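# Close the cardboard box lid with two arms

## Task

Fold the cardboard box's lid down until it is flush with the top edges of the walls, with each end flap of the lid tucked down inside the box. The locking strip along the lid's free edge and that strip's two side flaps must stay outside the box and outside its double-layered side walls. The box must finish resting upright on its base on the table. Partial progress still counts. If the lid, strip or any flap passes into the cardboard of a wall or the base, the task fails. Lower the lid gently rather than letting it slam shut.

## Robot and tools

Robot: two arms, left_arm and right_arm, each ending in a five-finger hand. right_arm has a right hand; left_arm has its mirror image, a left hand. Bases in the scene frame: left_arm at (+0.037, +0.234, 0) m, right_arm at (+0.021, -0.346, 0) m, both almost unrotated. A camera stand sits behind the arms.

Scene frame: origin on the table surface halfway between the nominal bases, +x out over the table, +z up, +y toward left_arm. Image left and right do not match arm names. Reported hand positions (metres) and quaternions (wxyz) use this frame and may be a few cm off.

Hand point: a point fixed to the palm, 0.15 m out from the wrist flange along the fingers and 0.05 m in front of the palm. Its +z runs along straightened fingers, +y out of the palm, +x across the palm away from the thumb for the right hand (toward the thumb for the left hand). Straight fingertips reach 0.06-0.07 m past the point along +z and lie 0.06 m behind it along -y. A wrist bracket on the little-finger side extends 0.10 m across the palm and can collide.

A row: 28 numbers, each in [-1, 1]. First left_arm: dx, dy, dz, rx, ry, rz, then little, ring, middle, index, thumb_bend, thumb_turn, force_limit, speed. Then the same 14 for right_arm. Always send all 28, even when one arm is idle.
- dx..rz are an offset, not a pose: a displacement of the Hand target measured along that Hand target's own axes, from the Hand target as it stood when the action or move began. 1.0 = 0.6 m or 180 degrees. rx, ry, rz form a single rotation vector. Six zeros means stay at (re-request) the current Hand target.
- The six finger/thumb numbers are absolute targets: -1 open/straight (thumb_turn -1 = beside the palm), +1 closed/curled (thumb_turn +1 = opposite the fingers). With the thumb turned across, the hand grips things about 0.035-0.065 m thick, handles down to 0.025 m.
- force_limit: -1 to +1 maps roughly 0 to 10 N at the fingertip (thumb motors up to 15 N); a closing motor halts there. speed: -1 is nearly stopped, +0.48 and above is full speed (full travel in 0.49 s). Close at -0.94 or slower for a soft grip.
- To leave a hand unchanged, resend the eight hand numbers of its last executed row (if none yet, its hand_measured six, then hand_force_limit and hand_speed).

Tools:
- execute_actions(actions, cameras): actions is a list of actions; each action is a table of up to 15 rows, one per 1/30 s step; a short table repeats its final row to fill 15 steps. Every row in an action is measured from the same start pose, not the previous row. Repeating an offset in a new action moves further. Images are returned only for an empty actions list or when cameras names them ("all" or names).
- move(target, speed, blend, blocking, cameras): straight-line travel of each hand point toward offsets from its Hand target. target is one 28-number row or a list of up to 15 rows; every row in the list is counted from the same starting Hand targets. speed is top speed in m/s, 0.002-4.3, default 0.25 (turn rate up to twice that in rad/s), one value or one per target. blend in metres rounds corners between list targets; 0 stops at each. Paths last 0.5-10 s, ignore obstacles and the other arm. Hand numbers change at the start for the first target and on arrival for later ones. The result adds a move: line with an ending such as done, off_target, moving, held or fault, plus limits (paced = pose clipped, held = steps withheld). done means within 10 mm and 2 degrees.
- wait(seconds 0-10): let the scene run holding commands; a running move continues.
- stop: brake the running move.
- zoom_image(camera, region [x0,y0,x1,y1] pixels, max 504x504) on the newest images of cam_head_left, cam_head_right, cam_high, cam_low, cam_left_wrist or cam_right_wrist.
- show_instructions: shows the reference pages.
- finished_scene: ends the scene irreversibly; the result must hold with the robot released.

Results: per arm, end_effector_position and quat, Hand target (last commanded pose after clipping; next offsets start from it), joint positions, velocities (may be omitted when within noise) and torques (include gravity, have offsets, noisy). Per hand six values each for hand_measured (position on the target scale), hand_stopped_by (moving, target, force, stalled, fault) and hand_load_n (fingertip force, positive when pushing a finger open; a dropped grip shows as load near 0).

Behaviour to expect: orientation commands are clipped to 40 degrees from the measured orientation each step. Arms sag 1-3 cm (up to 5) below commands without touching anything; send the remaining gap as an extra offset if needed. An arm that is blocked keeps pressing until commanded back past its hand point. Faster moves hit harder. To squeeze harder raise force_limit and send a target more closed than hand_measured; to release send one more open.

Avoid: routing a hand close to its own arm's base (go around it); any contact between the two arms or hands; slamming the lid or letting it drop; pushing the lid, strip or flaps through the cardboard; knocking the box over or off the table; hard hits on fixed or heavy things; overloading fingers; long stretched or stalled pushes that overheat motors (MOTOR HOT warning, then the arm drops at 100 °C).

Each tool is called after "Call:" as name([rows], argument=value, ...), one row to a line, values as JSON.

Reference images:

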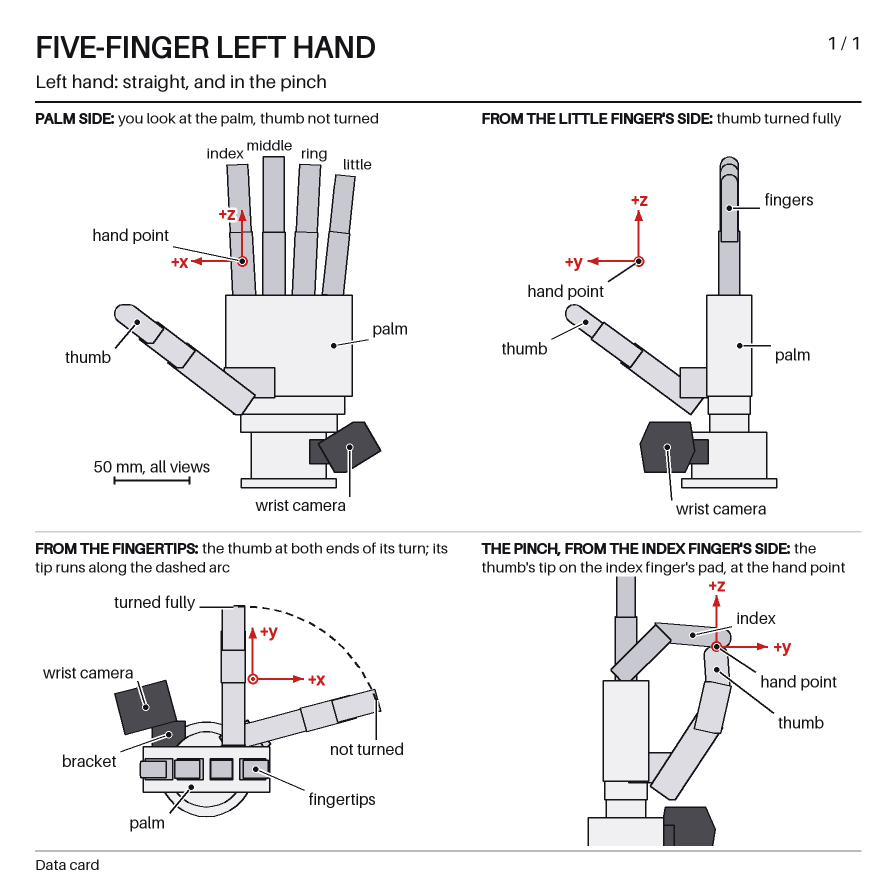

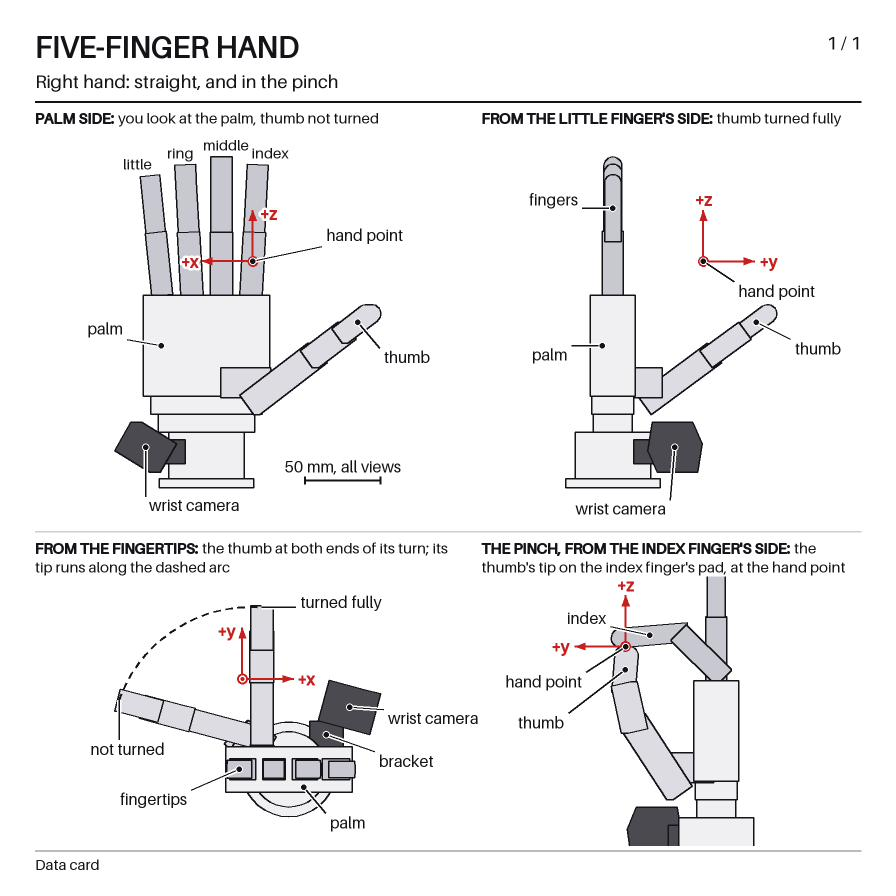

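## Session

Call:
execute_actions(actions=[])

Scene clock: 0.00 s.
left_arm: end_effector_position=(+0.4747, +0.6256, +0.1874) hand_measured=(-1.000, -1.000, -1.000, -1.000, -1.000, -1.000) hand_load_n=(+0.0, +0.0, +0.0, +0.0, +0.0, +0.0) hand_stopped_by=(target, target, target, target, target, target) hand_force_limit=0.00 hand_speed=-0.80 end_effector_quat_wxyz=(-0.532, +0.693, -0.475, -0.104) | right_arm: end_effector_position=(+0.5380, -0.0056, +0.3154) hand_measured=(-1.000, -1.000, -1.000, -1.000, -1.000, -1.000) hand_load_n=(+0.0, +0.0, +0.0, +0.0, +0.0, +0.0) hand_stopped_by=(target, target, target, target, target, target) hand_force_limit=0.00 hand_speed=-0.80 end_effector_quat_wxyz=(-0.028, +0.851, -0.040, +0.523)
Joint positions: left_arm=[0.554 1.472 1.063 -0.095 -0.549 0.512] | right_arm=[0.868 1.584 1.51 -0.567 0.716 -1.015]
Joint velocities: within noise
Joint torques (N m): no reading
Heat: left arm: hottest shoulder 30 °C; right arm: hottest waist 29 °C.
Hand target: left_arm +0.4829, +0.6307, +0.2067; -0.547, +0.689, -0.465, -0.097 | right_arm +0.5421, -0.0009, +0.3255; -0.036, +0.847, -0.044, +0.529

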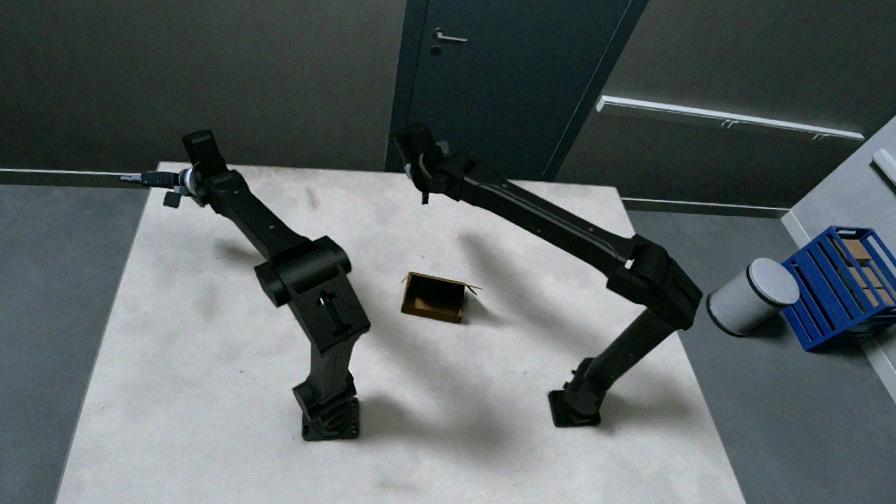

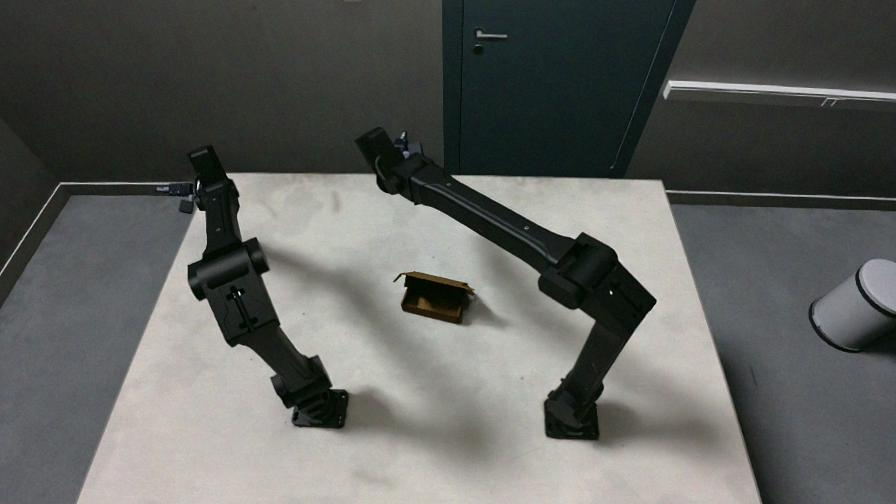

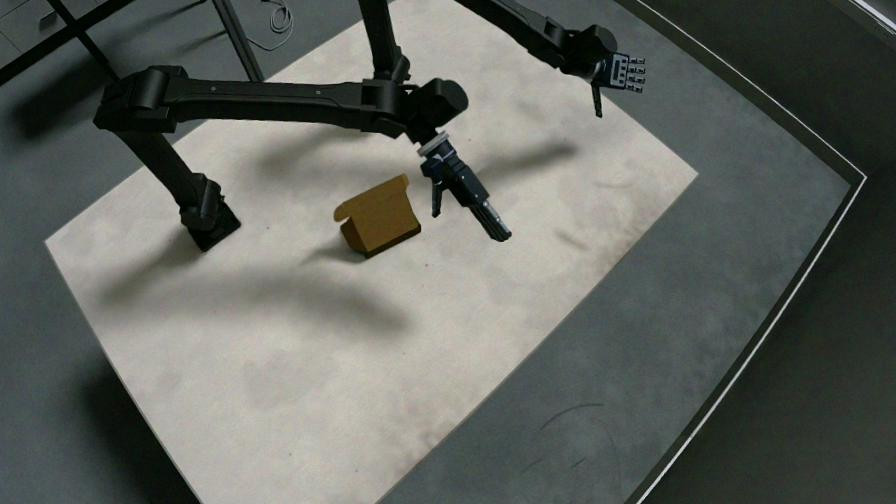

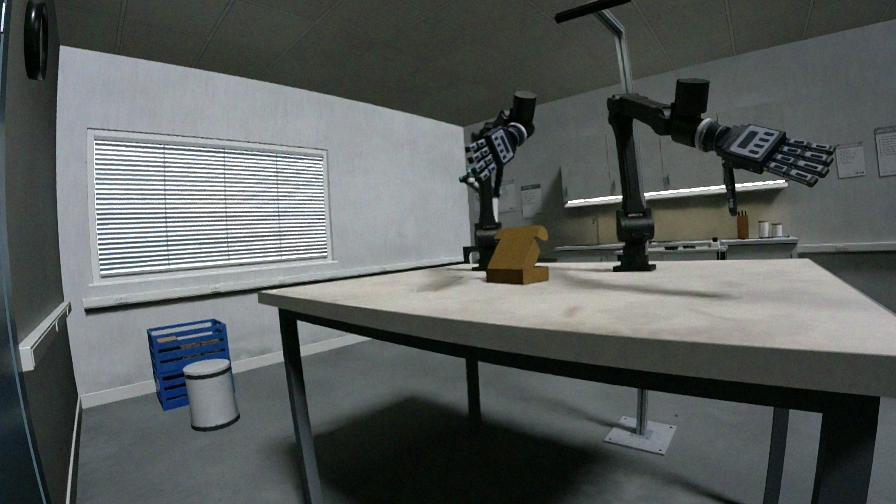

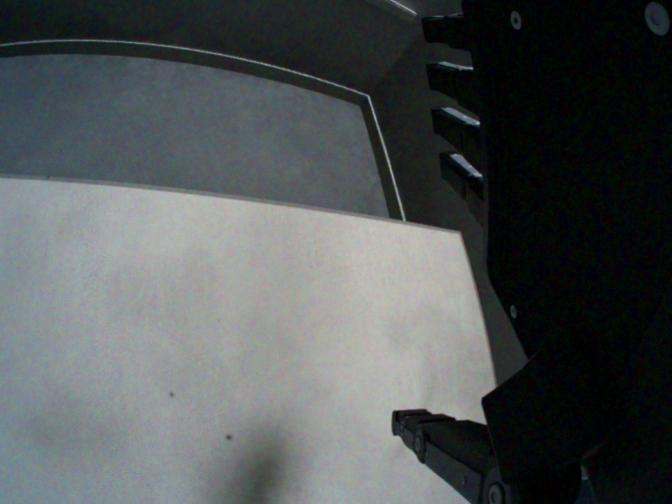

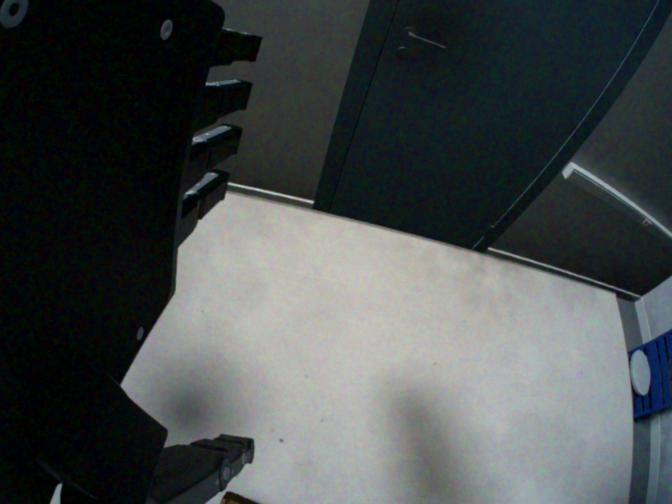

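Call:
zoom_image(camera="cam_head_left", region=[360, 240, 520, 350])

Call:
zoom_image(camera="cam_head_right", region=[360, 240, 520, 350])

Call:
zoom_image(camera="cam_high", region=[300, 150, 460, 280])

Call:
zoom_image(camera="cam_low", region=[450, 200, 600, 300])

Scaled by 3.150 from the camera's 896x504 image, which has a finer 1280x720 frame.

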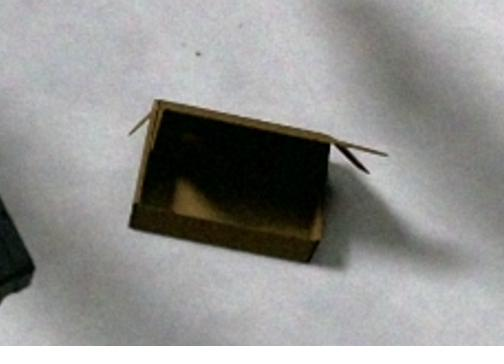

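Scaled by 3.150 from the camera's 896x504 image, which has a finer 1280x720 frame.

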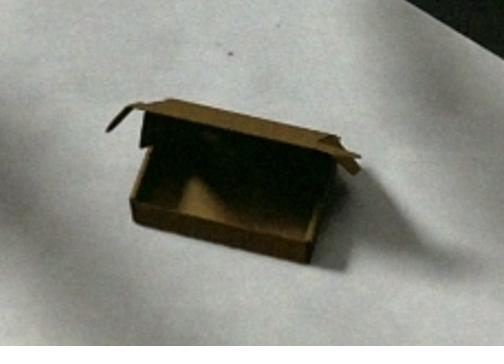

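Scaled by 3.150 from the camera's 896x504 image, which has a finer 1280x720 frame.

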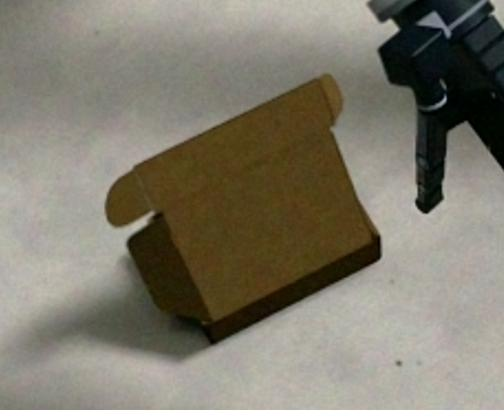

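Scaled by 3.360 from the camera's 896x504 image, which has a finer 1280x720 frame.

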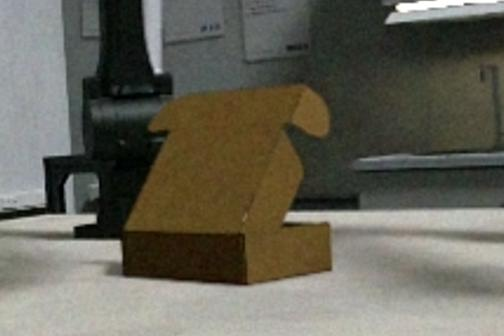

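Call:
move(target=[0,0,0,0,0,0,-1,-1,-1,-1,-1,-1,0,-0.8, -0.05,0.30,-0.30,0.298,-0.036,-0.146,-1,-1,-1,-1,-1,-1,0,-0.8], speed=0.2, cameras=["all"])

Scene clock: 214.87 s.
left_arm: end_effector_position=(+0.4747, +0.6256, +0.1874) hand_measured=(-1.000, -1.000, -1.000, -1.000, -1.000, -1.000) hand_load_n=(+0.0, -0.5, +0.0, +0.0, +0.0, +0.0) hand_stopped_by=(target, target, target, target, target, target) hand_force_limit=0.00 hand_speed=-0.80 end_effector_quat_wxyz=(-0.532, +0.693, -0.475, -0.104) | right_arm: end_effector_position=(+0.3589, -0.1756, +0.3517) hand_measured=(-1.000, -1.000, -1.000, -1.000, -1.000, -1.000) hand_load_n=(+0.0, +0.0, +0.0, +0.0, +0.0, +0.0) hand_stopped_by=(target, target, target, target, target, target) hand_force_limit=0.00 hand_speed=-0.80 end_effector_quat_wxyz=(-0.299, +0.756, +0.386, +0.437)
Joint positions: left_arm=[0.554 1.472 1.063 -0.095 -0.549 0.512] | right_arm=[0.302 0.738 0.945 -0.821 -0.704 -1.87]
Joint torques (N m): left_arm=[0.56 -10.81 9.22 1.18 -0.3 0.05] | right_arm=[-1.67 -1.38 12.29 1.14 -0.42 -0.18]
Heat: left arm: hottest elbow 35 °C; right arm: hottest elbow 38 °C.
Hand target: left_arm +0.4829, +0.6307, +0.2067; -0.547, +0.689, -0.465, -0.097 | right_arm +0.3606, -0.1789, +0.3579; -0.296, +0.755, +0.386, +0.440
Off the commanded pose: left_arm 0.022 m, 2 deg | right_arm 0.007 m, 1 deg.
move: off_target (left_arm)

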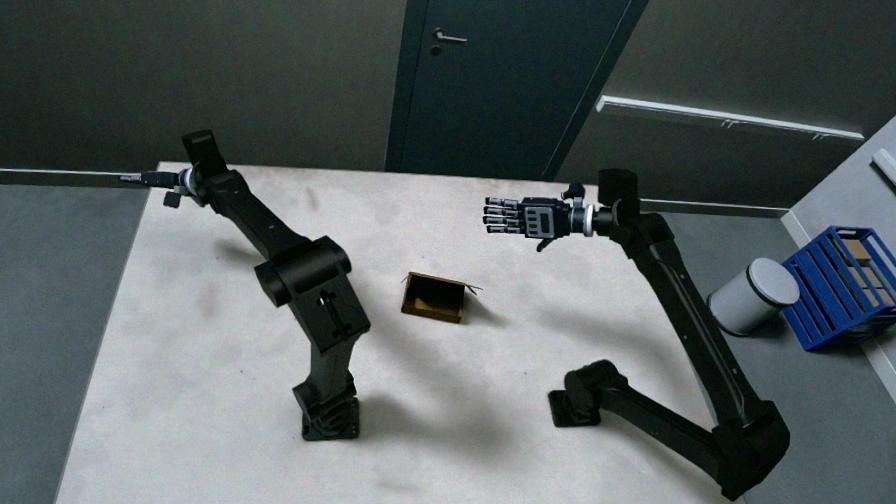

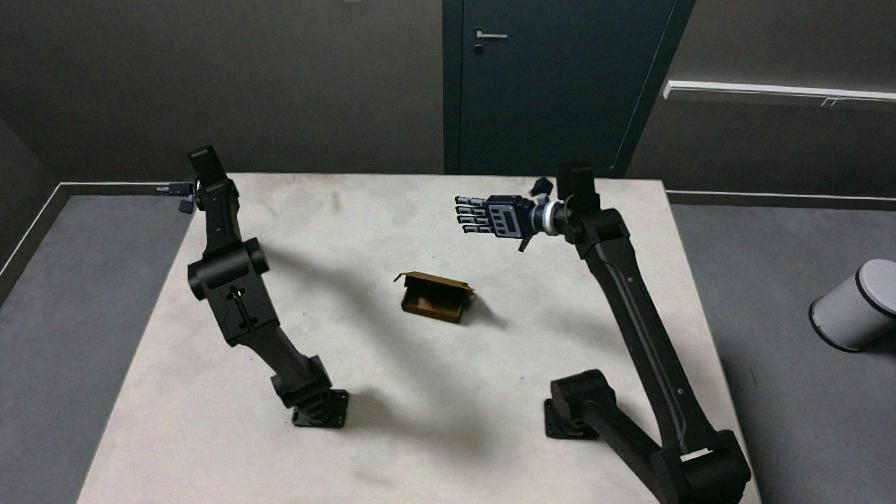

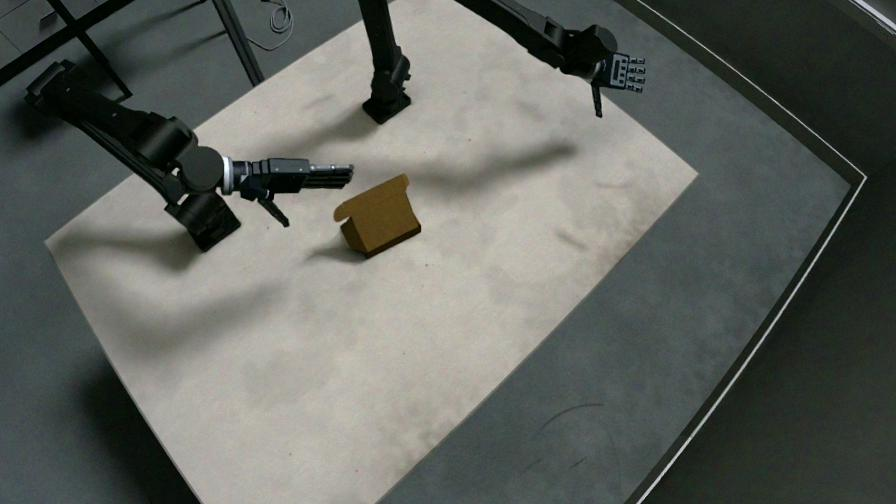

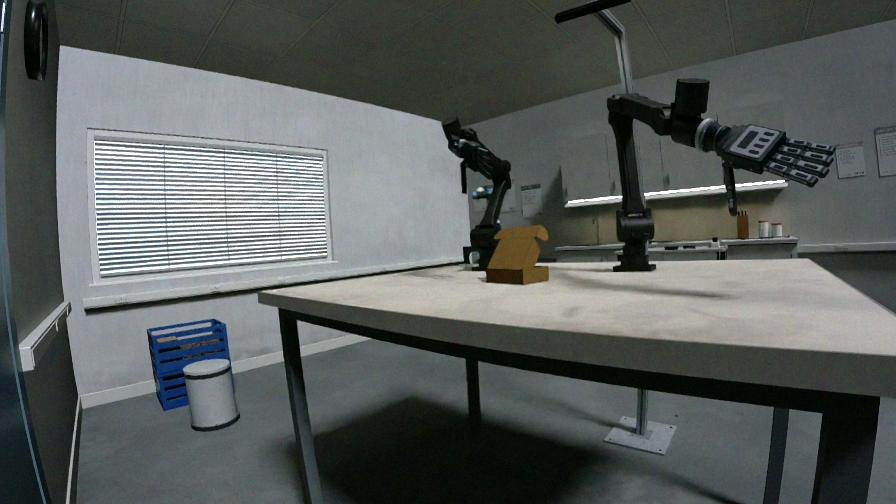

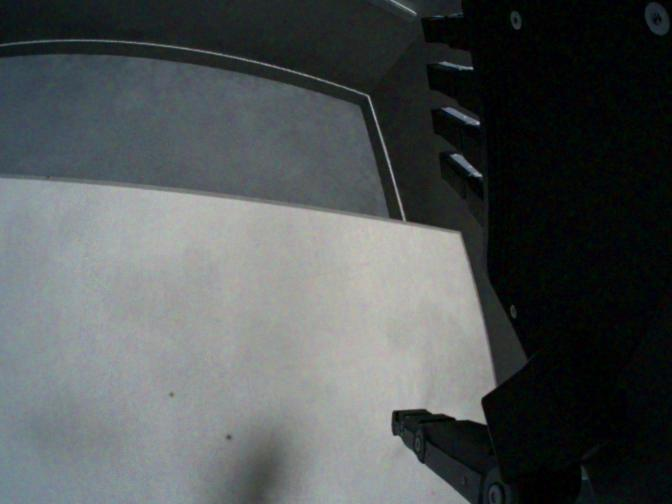

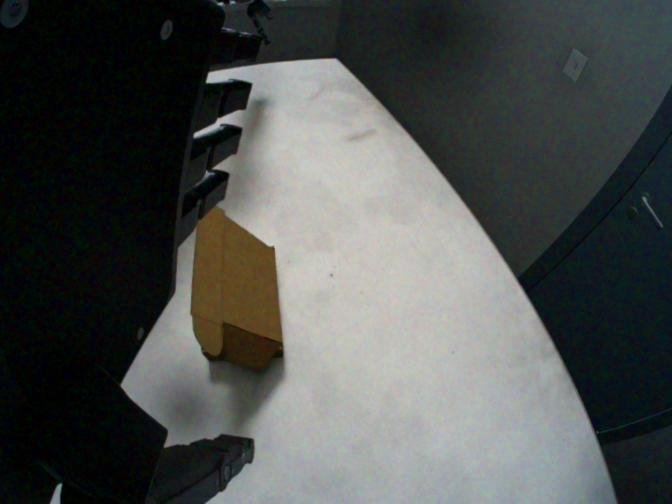

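Call:
zoom_image(camera="cam_right_wrist", region=[160, 190, 320, 390])

Call:
zoom_image(camera="cam_high", region=[310, 150, 450, 280])

Scaled by 2.520 from the camera's 672x504 image, which has a finer 960x720 frame.

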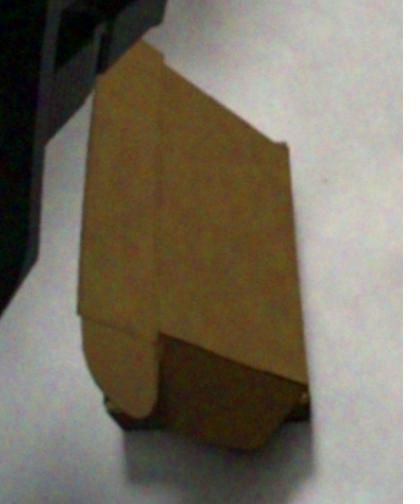

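Scaled by 3.600 from the camera's 896x504 image, which has a finer 1280x720 frame.

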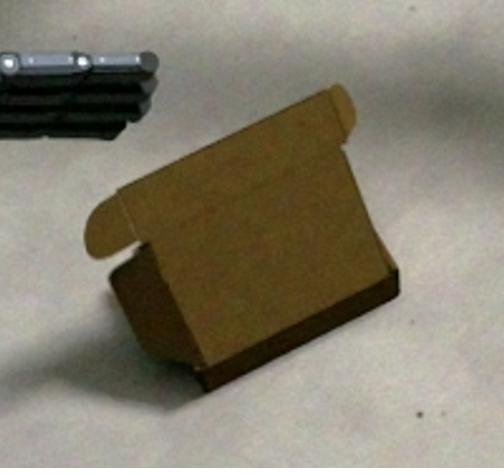

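Call:
move(target=[0,0,0,0,0,0,-1,-1,-1,-1,-1,-1,0,-0.8, -0.2297,-0.0723,0.001,-0.170,0.158,0.5505,-1,-1,-1,-1,-1,-1,0,-0.8], speed=0.25, cameras=["cam_head_left","cam_high","cam_right_wrist"])

Scene clock: 460.90 s.
left_arm: end_effector_position=(+0.4747, +0.6256, +0.1874) hand_measured=(-1.000, -1.000, -1.000, -1.000, -1.000, -1.000) hand_load_n=(+0.0, +0.0, +0.0, +0.0, +0.0, +0.0) hand_stopped_by=(target, target, target, target, target, target) hand_force_limit=0.00 hand_speed=-0.80 end_effector_quat_wxyz=(-0.532, +0.693, -0.475, -0.104) | right_arm: end_effector_position=(+0.2856, -0.2015, +0.2398) hand_measured=(-1.000, -1.000, -1.000, -1.000, -1.000, -1.000) hand_load_n=(+0.0, +0.0, +0.0, +0.0, +0.0, -0.5) hand_stopped_by=(target, target, target, target, target, target) hand_force_limit=0.00 hand_speed=-0.80 end_effector_quat_wxyz=(-0.410, +0.706, -0.497, +0.294)
Joint positions: left_arm=[0.554 1.472 1.063 -0.095 -0.549 0.512] | right_arm=[0.491 0.48 0.635 -0.671 0.106 0.051]
Joint torques (N m): left_arm=[0.67 -10.87 9.2 1.24 -0.32 0.06] | right_arm=[-0.03 0.44 11.14 1.33 0.18 0.01]
Heat: left arm: hottest elbow 36 °C; right arm: hottest elbow 42 °C.
Hand target: left_arm +0.4829, +0.6307, +0.2067; -0.547, +0.689, -0.465, -0.097 | right_arm +0.2809, -0.2001, +0.2395; -0.411, +0.707, -0.497, +0.290
Off the commanded pose: left_arm 0.022 m, 2 deg | right_arm 0.005 m, 1 deg.
move: off_target (left_arm)
Images, in order (width x height): cam_head_left 896x504, cam_high 896x504, cam_right_wrist 672x504.

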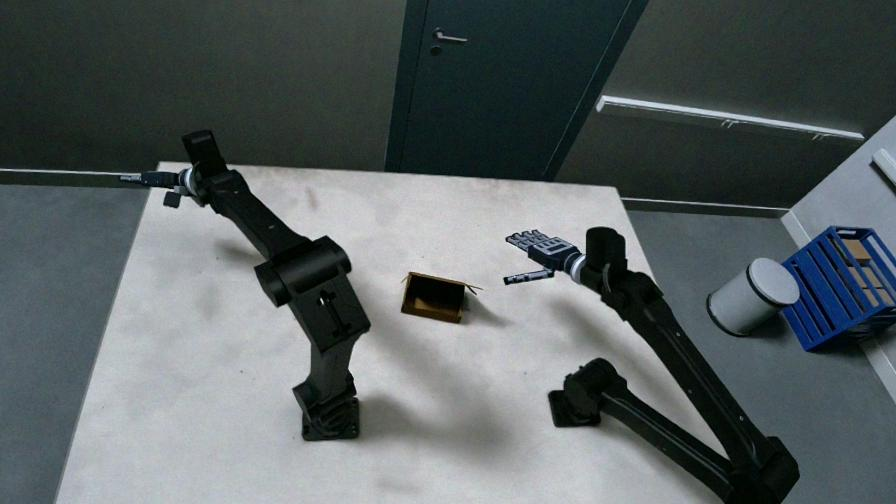

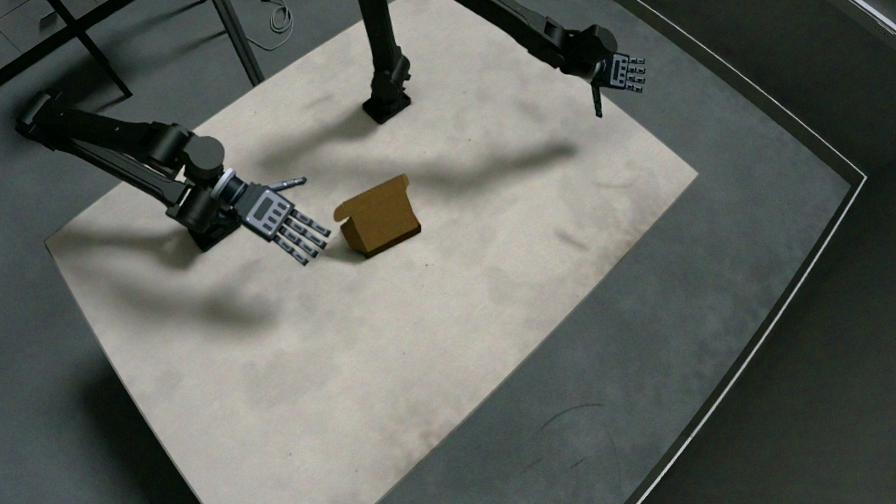

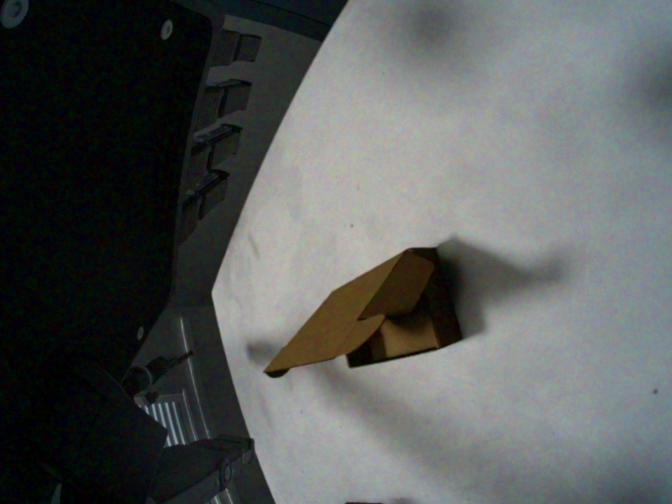

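Call:
zoom_image(camera="cam_right_wrist", region=[240, 220, 500, 400])

Scaled by 1.938 from the camera's 672x504 image, which has a finer 960x720 frame.

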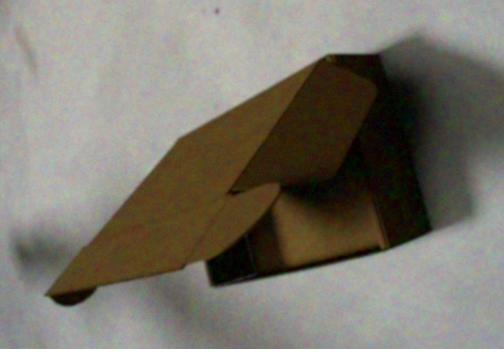

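Call:
move(target=[0,0,0,0,0,0,-1,-1,-1,-1,-1,-1,0,-0.8, 0.1318,0.1618,0.1182,0.0762,-0.2934,-0.1215,1,1,1,-1,-1,-1,-0.5,0], speed=0.2, cameras=["cam_head_left","cam_head_right","cam_high","cam_low","cam_right_wrist"])

Scene clock: 588.67 s.
left_arm: end_effector_position=(+0.4747, +0.6256, +0.1874) hand_measured=(-1.000, -1.000, -1.000, -1.000, -1.000, -1.000) hand_load_n=(+0.0, +0.0, +0.0, +0.0, +0.0, +0.0) hand_stopped_by=(target, target, target, target, target, target) hand_force_limit=0.00 hand_speed=-0.80 end_effector_quat_wxyz=(-0.532, +0.693, -0.475, -0.104) | right_arm: end_effector_position=(+0.3081, -0.2650, +0.1149) hand_measured=(+1.000, +1.000, +1.000, -1.000, -1.000, -1.000) hand_load_n=(+0.0, +0.0, +0.0, +0.0, +0.0, +0.0) hand_stopped_by=(target, target, target, target, target, target) hand_force_limit=-0.50 hand_speed=0.00 end_effector_quat_wxyz=(-0.606, +0.787, -0.095, +0.067)
Joint positions: left_arm=[0.554 1.472 1.063 -0.095 -0.549 0.512] | right_arm=[-0.291 1.358 0.736 -1.289 -1.295 -1.914]
Joint torques (N m): left_arm=[0.62 -10.7 9.26 1.21 -0.3 0.06] | right_arm=[-0.97 -5.6 10.06 -0.47 -0.79 -0.14]
Heat: left arm: hottest elbow 37 °C; right arm: hottest elbow 39 °C.
Hand target: left_arm +0.4829, +0.6307, +0.2067; -0.547, +0.689, -0.465, -0.097 | right_arm +0.3205, -0.2701, +0.1202; -0.605, +0.788, -0.090, +0.073
Off the commanded pose: left_arm 0.022 m, 2 deg | right_arm 0.014 m, 1 deg.
move: off_target (left_arm, right_arm)
Images, in order (width x height): cam_head_left 896x504, cam_head_right 896x504, cam_high 896x504, cam_low 896x504, cam_right_wrist 672x504.

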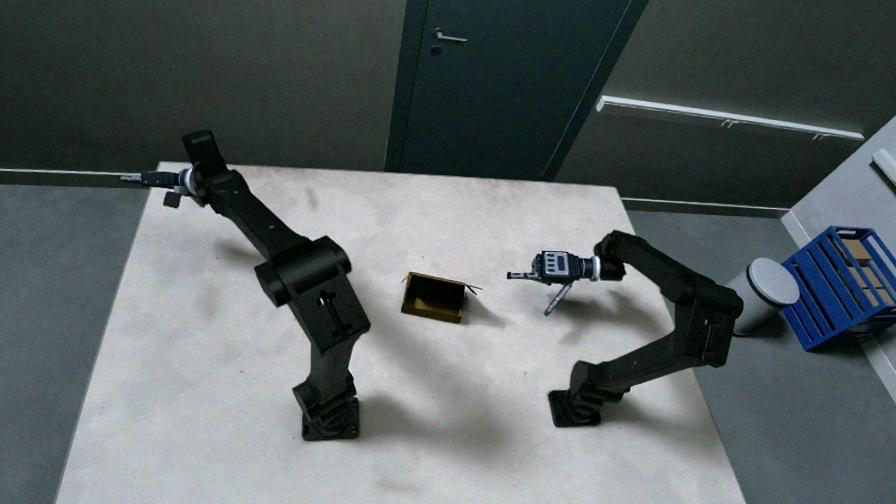

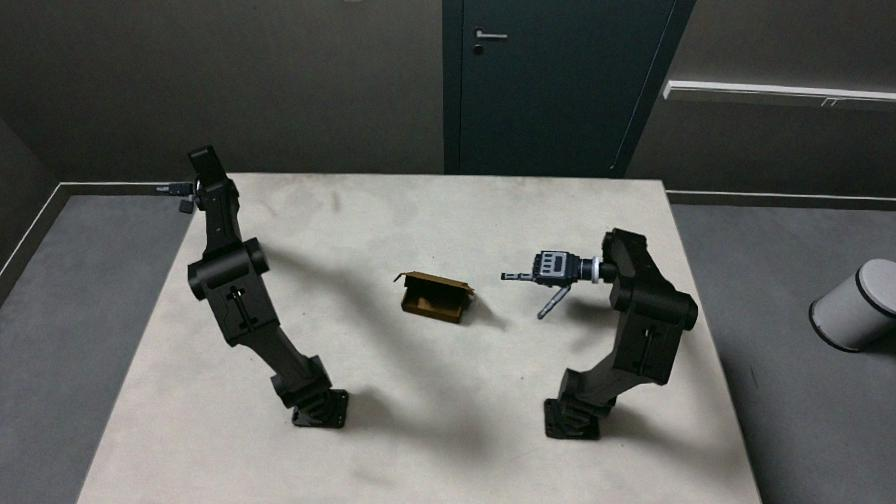

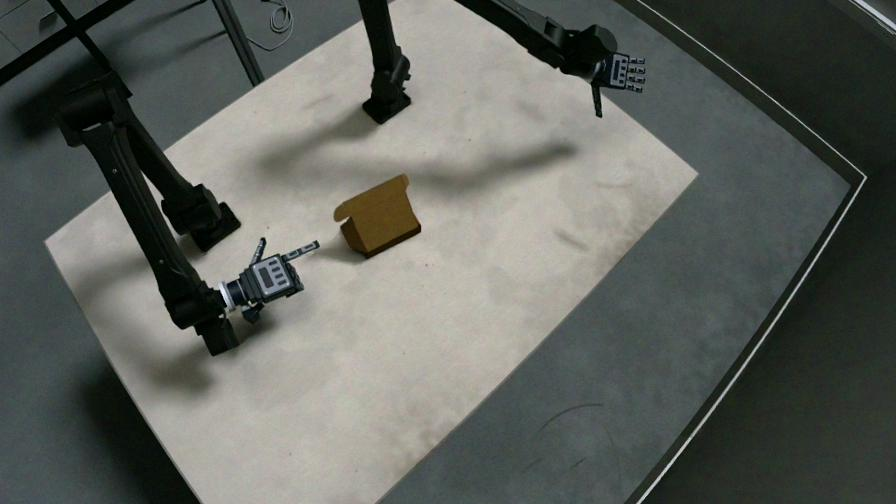

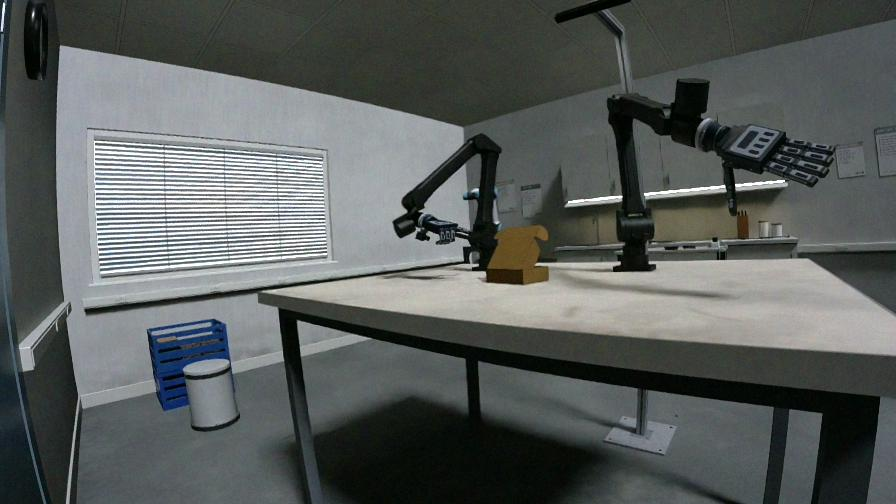

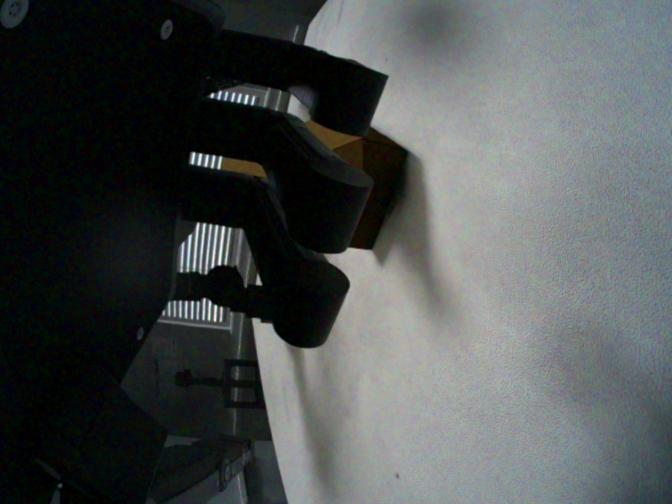

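Call:
move(target=[0,0,0,0,0,0,-1,-1,-1,-1,-1,-1,0,-0.8, -0.0488,0.0918,0.1015,0,0,0,1,1,1,-1,-1,-1,-0.5,0], speed=0.1, cameras=["cam_head_left","cam_head_right","cam_high","cam_low","cam_right_wrist"])

Scene clock: 644.77 s.
left_arm: end_effector_position=(+0.4747, +0.6256, +0.1874) hand_measured=(-1.000, -1.000, -1.000, -1.000, -1.000, -1.000) hand_load_n=(+0.0, +0.0, +0.0, +0.0, +0.0, +0.0) hand_stopped_by=(target, target, target, target, target, target) hand_force_limit=0.00 hand_speed=-0.80 end_effector_quat_wxyz=(-0.532, +0.693, -0.475, -0.104) | right_arm: end_effector_position=(+0.3025, -0.2227, +0.0495) hand_measured=(+1.000, +1.000, +1.000, -1.000, -1.000, -1.000) hand_load_n=(+0.0, +0.0, +0.0, +0.0, +0.0, -0.5) hand_stopped_by=(target, target, target, target, target, target) hand_force_limit=-0.50 hand_speed=0.00 end_effector_quat_wxyz=(-0.606, +0.786, -0.097, +0.069)
Joint positions: left_arm=[0.554 1.472 1.063 -0.095 -0.549 0.512] | right_arm=[-0.153 1.36 0.517 -0.542 -1.308 -1.371]
Joint torques (N m): left_arm=[0.5 -10.93 9.11 1.11 -0.31 0.06] | right_arm=[-0.09 -7.41 5.86 1.11 -0.78 0.03]
Heat: left arm: hottest elbow 37 °C; right arm: hottest elbow 38 °C.
Hand target: left_arm +0.4829, +0.6307, +0.2067; -0.547, +0.689, -0.465, -0.097 | right_arm +0.3026, -0.2199, +0.0511; -0.605, +0.788, -0.090, +0.073
Off the commanded pose: left_arm 0.022 m, 2 deg | right_arm 0.003 m, 1 deg.
move: off_target (left_arm)
Images, in order (width x height): cam_head_left 896x504, cam_head_right 896x504, cam_high 896x504, cam_low 896x504, cam_right_wrist 672x504.

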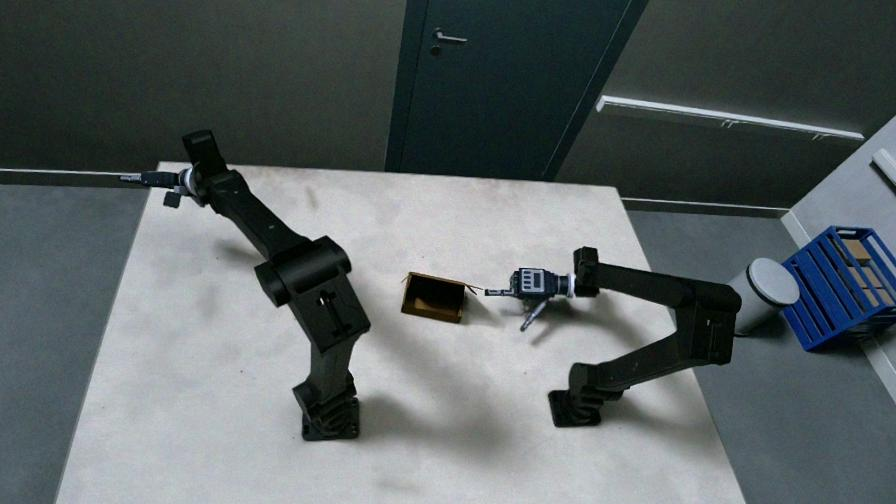

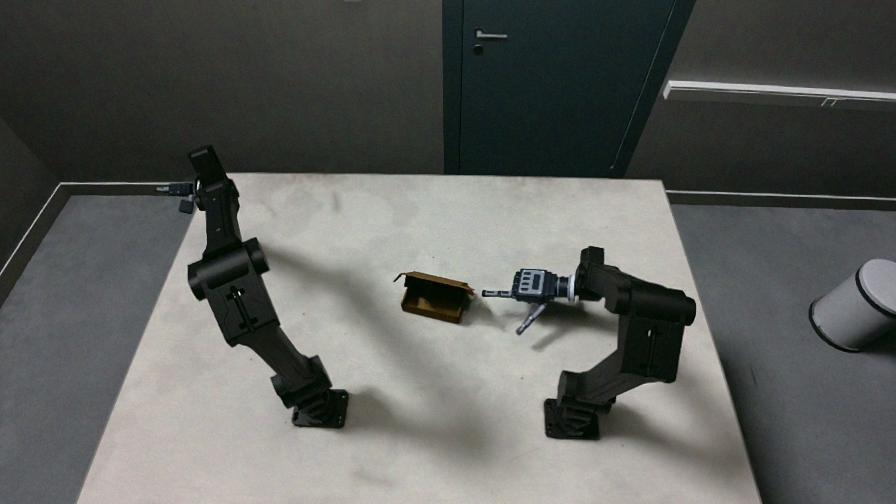

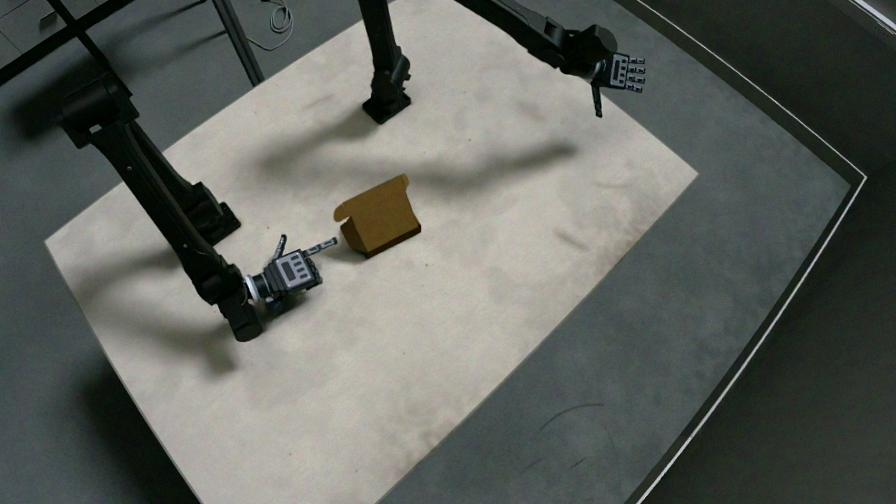

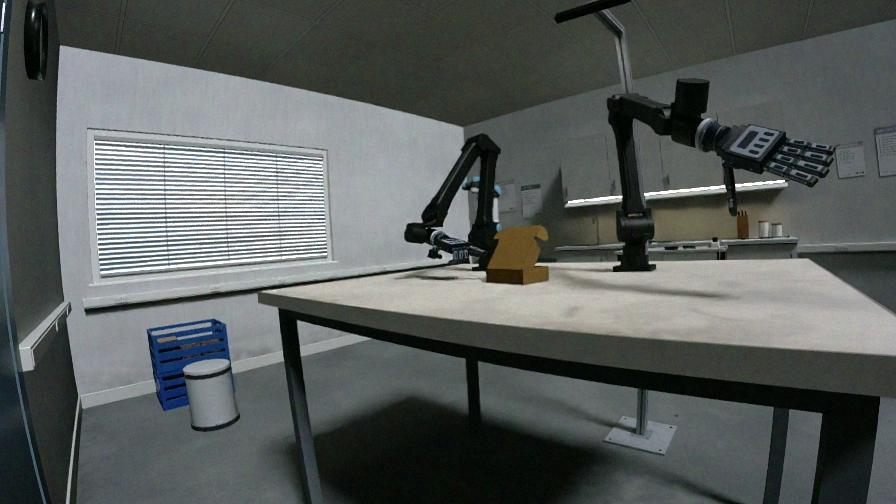

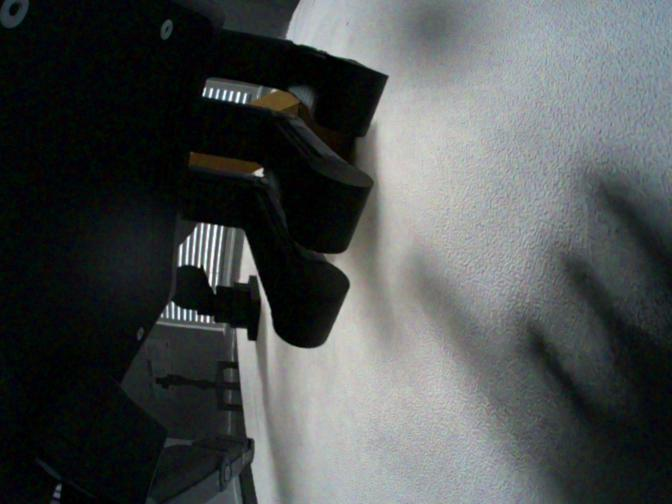

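Call:
zoom_image(camera="cam_head_left", region=[390, 250, 530, 340])

Call:
zoom_image(camera="cam_head_right", region=[390, 250, 530, 340])

Call:
zoom_image(camera="cam_high", region=[300, 150, 440, 280])

Call:
zoom_image(camera="cam_low", region=[420, 200, 580, 300])

Scaled by 3.600 from the camera's 896x504 image, which has a finer 1280x720 frame.

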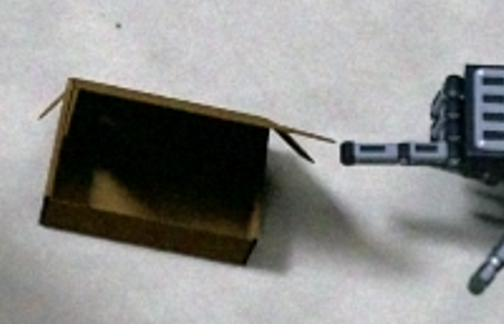

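Scaled by 3.600 from the camera's 896x504 image, which has a finer 1280x720 frame.

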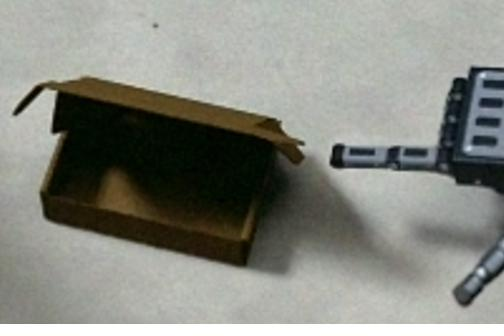

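Scaled by 3.600 from the camera's 896x504 image, which has a finer 1280x720 frame.

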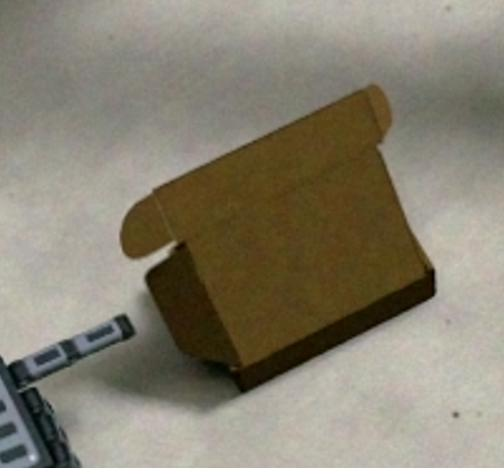

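Scaled by 3.150 from the camera's 896x504 image, which has a finer 1280x720 frame.

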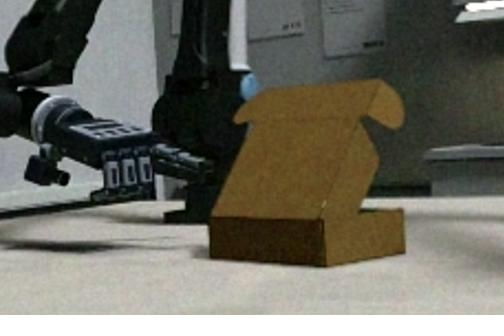

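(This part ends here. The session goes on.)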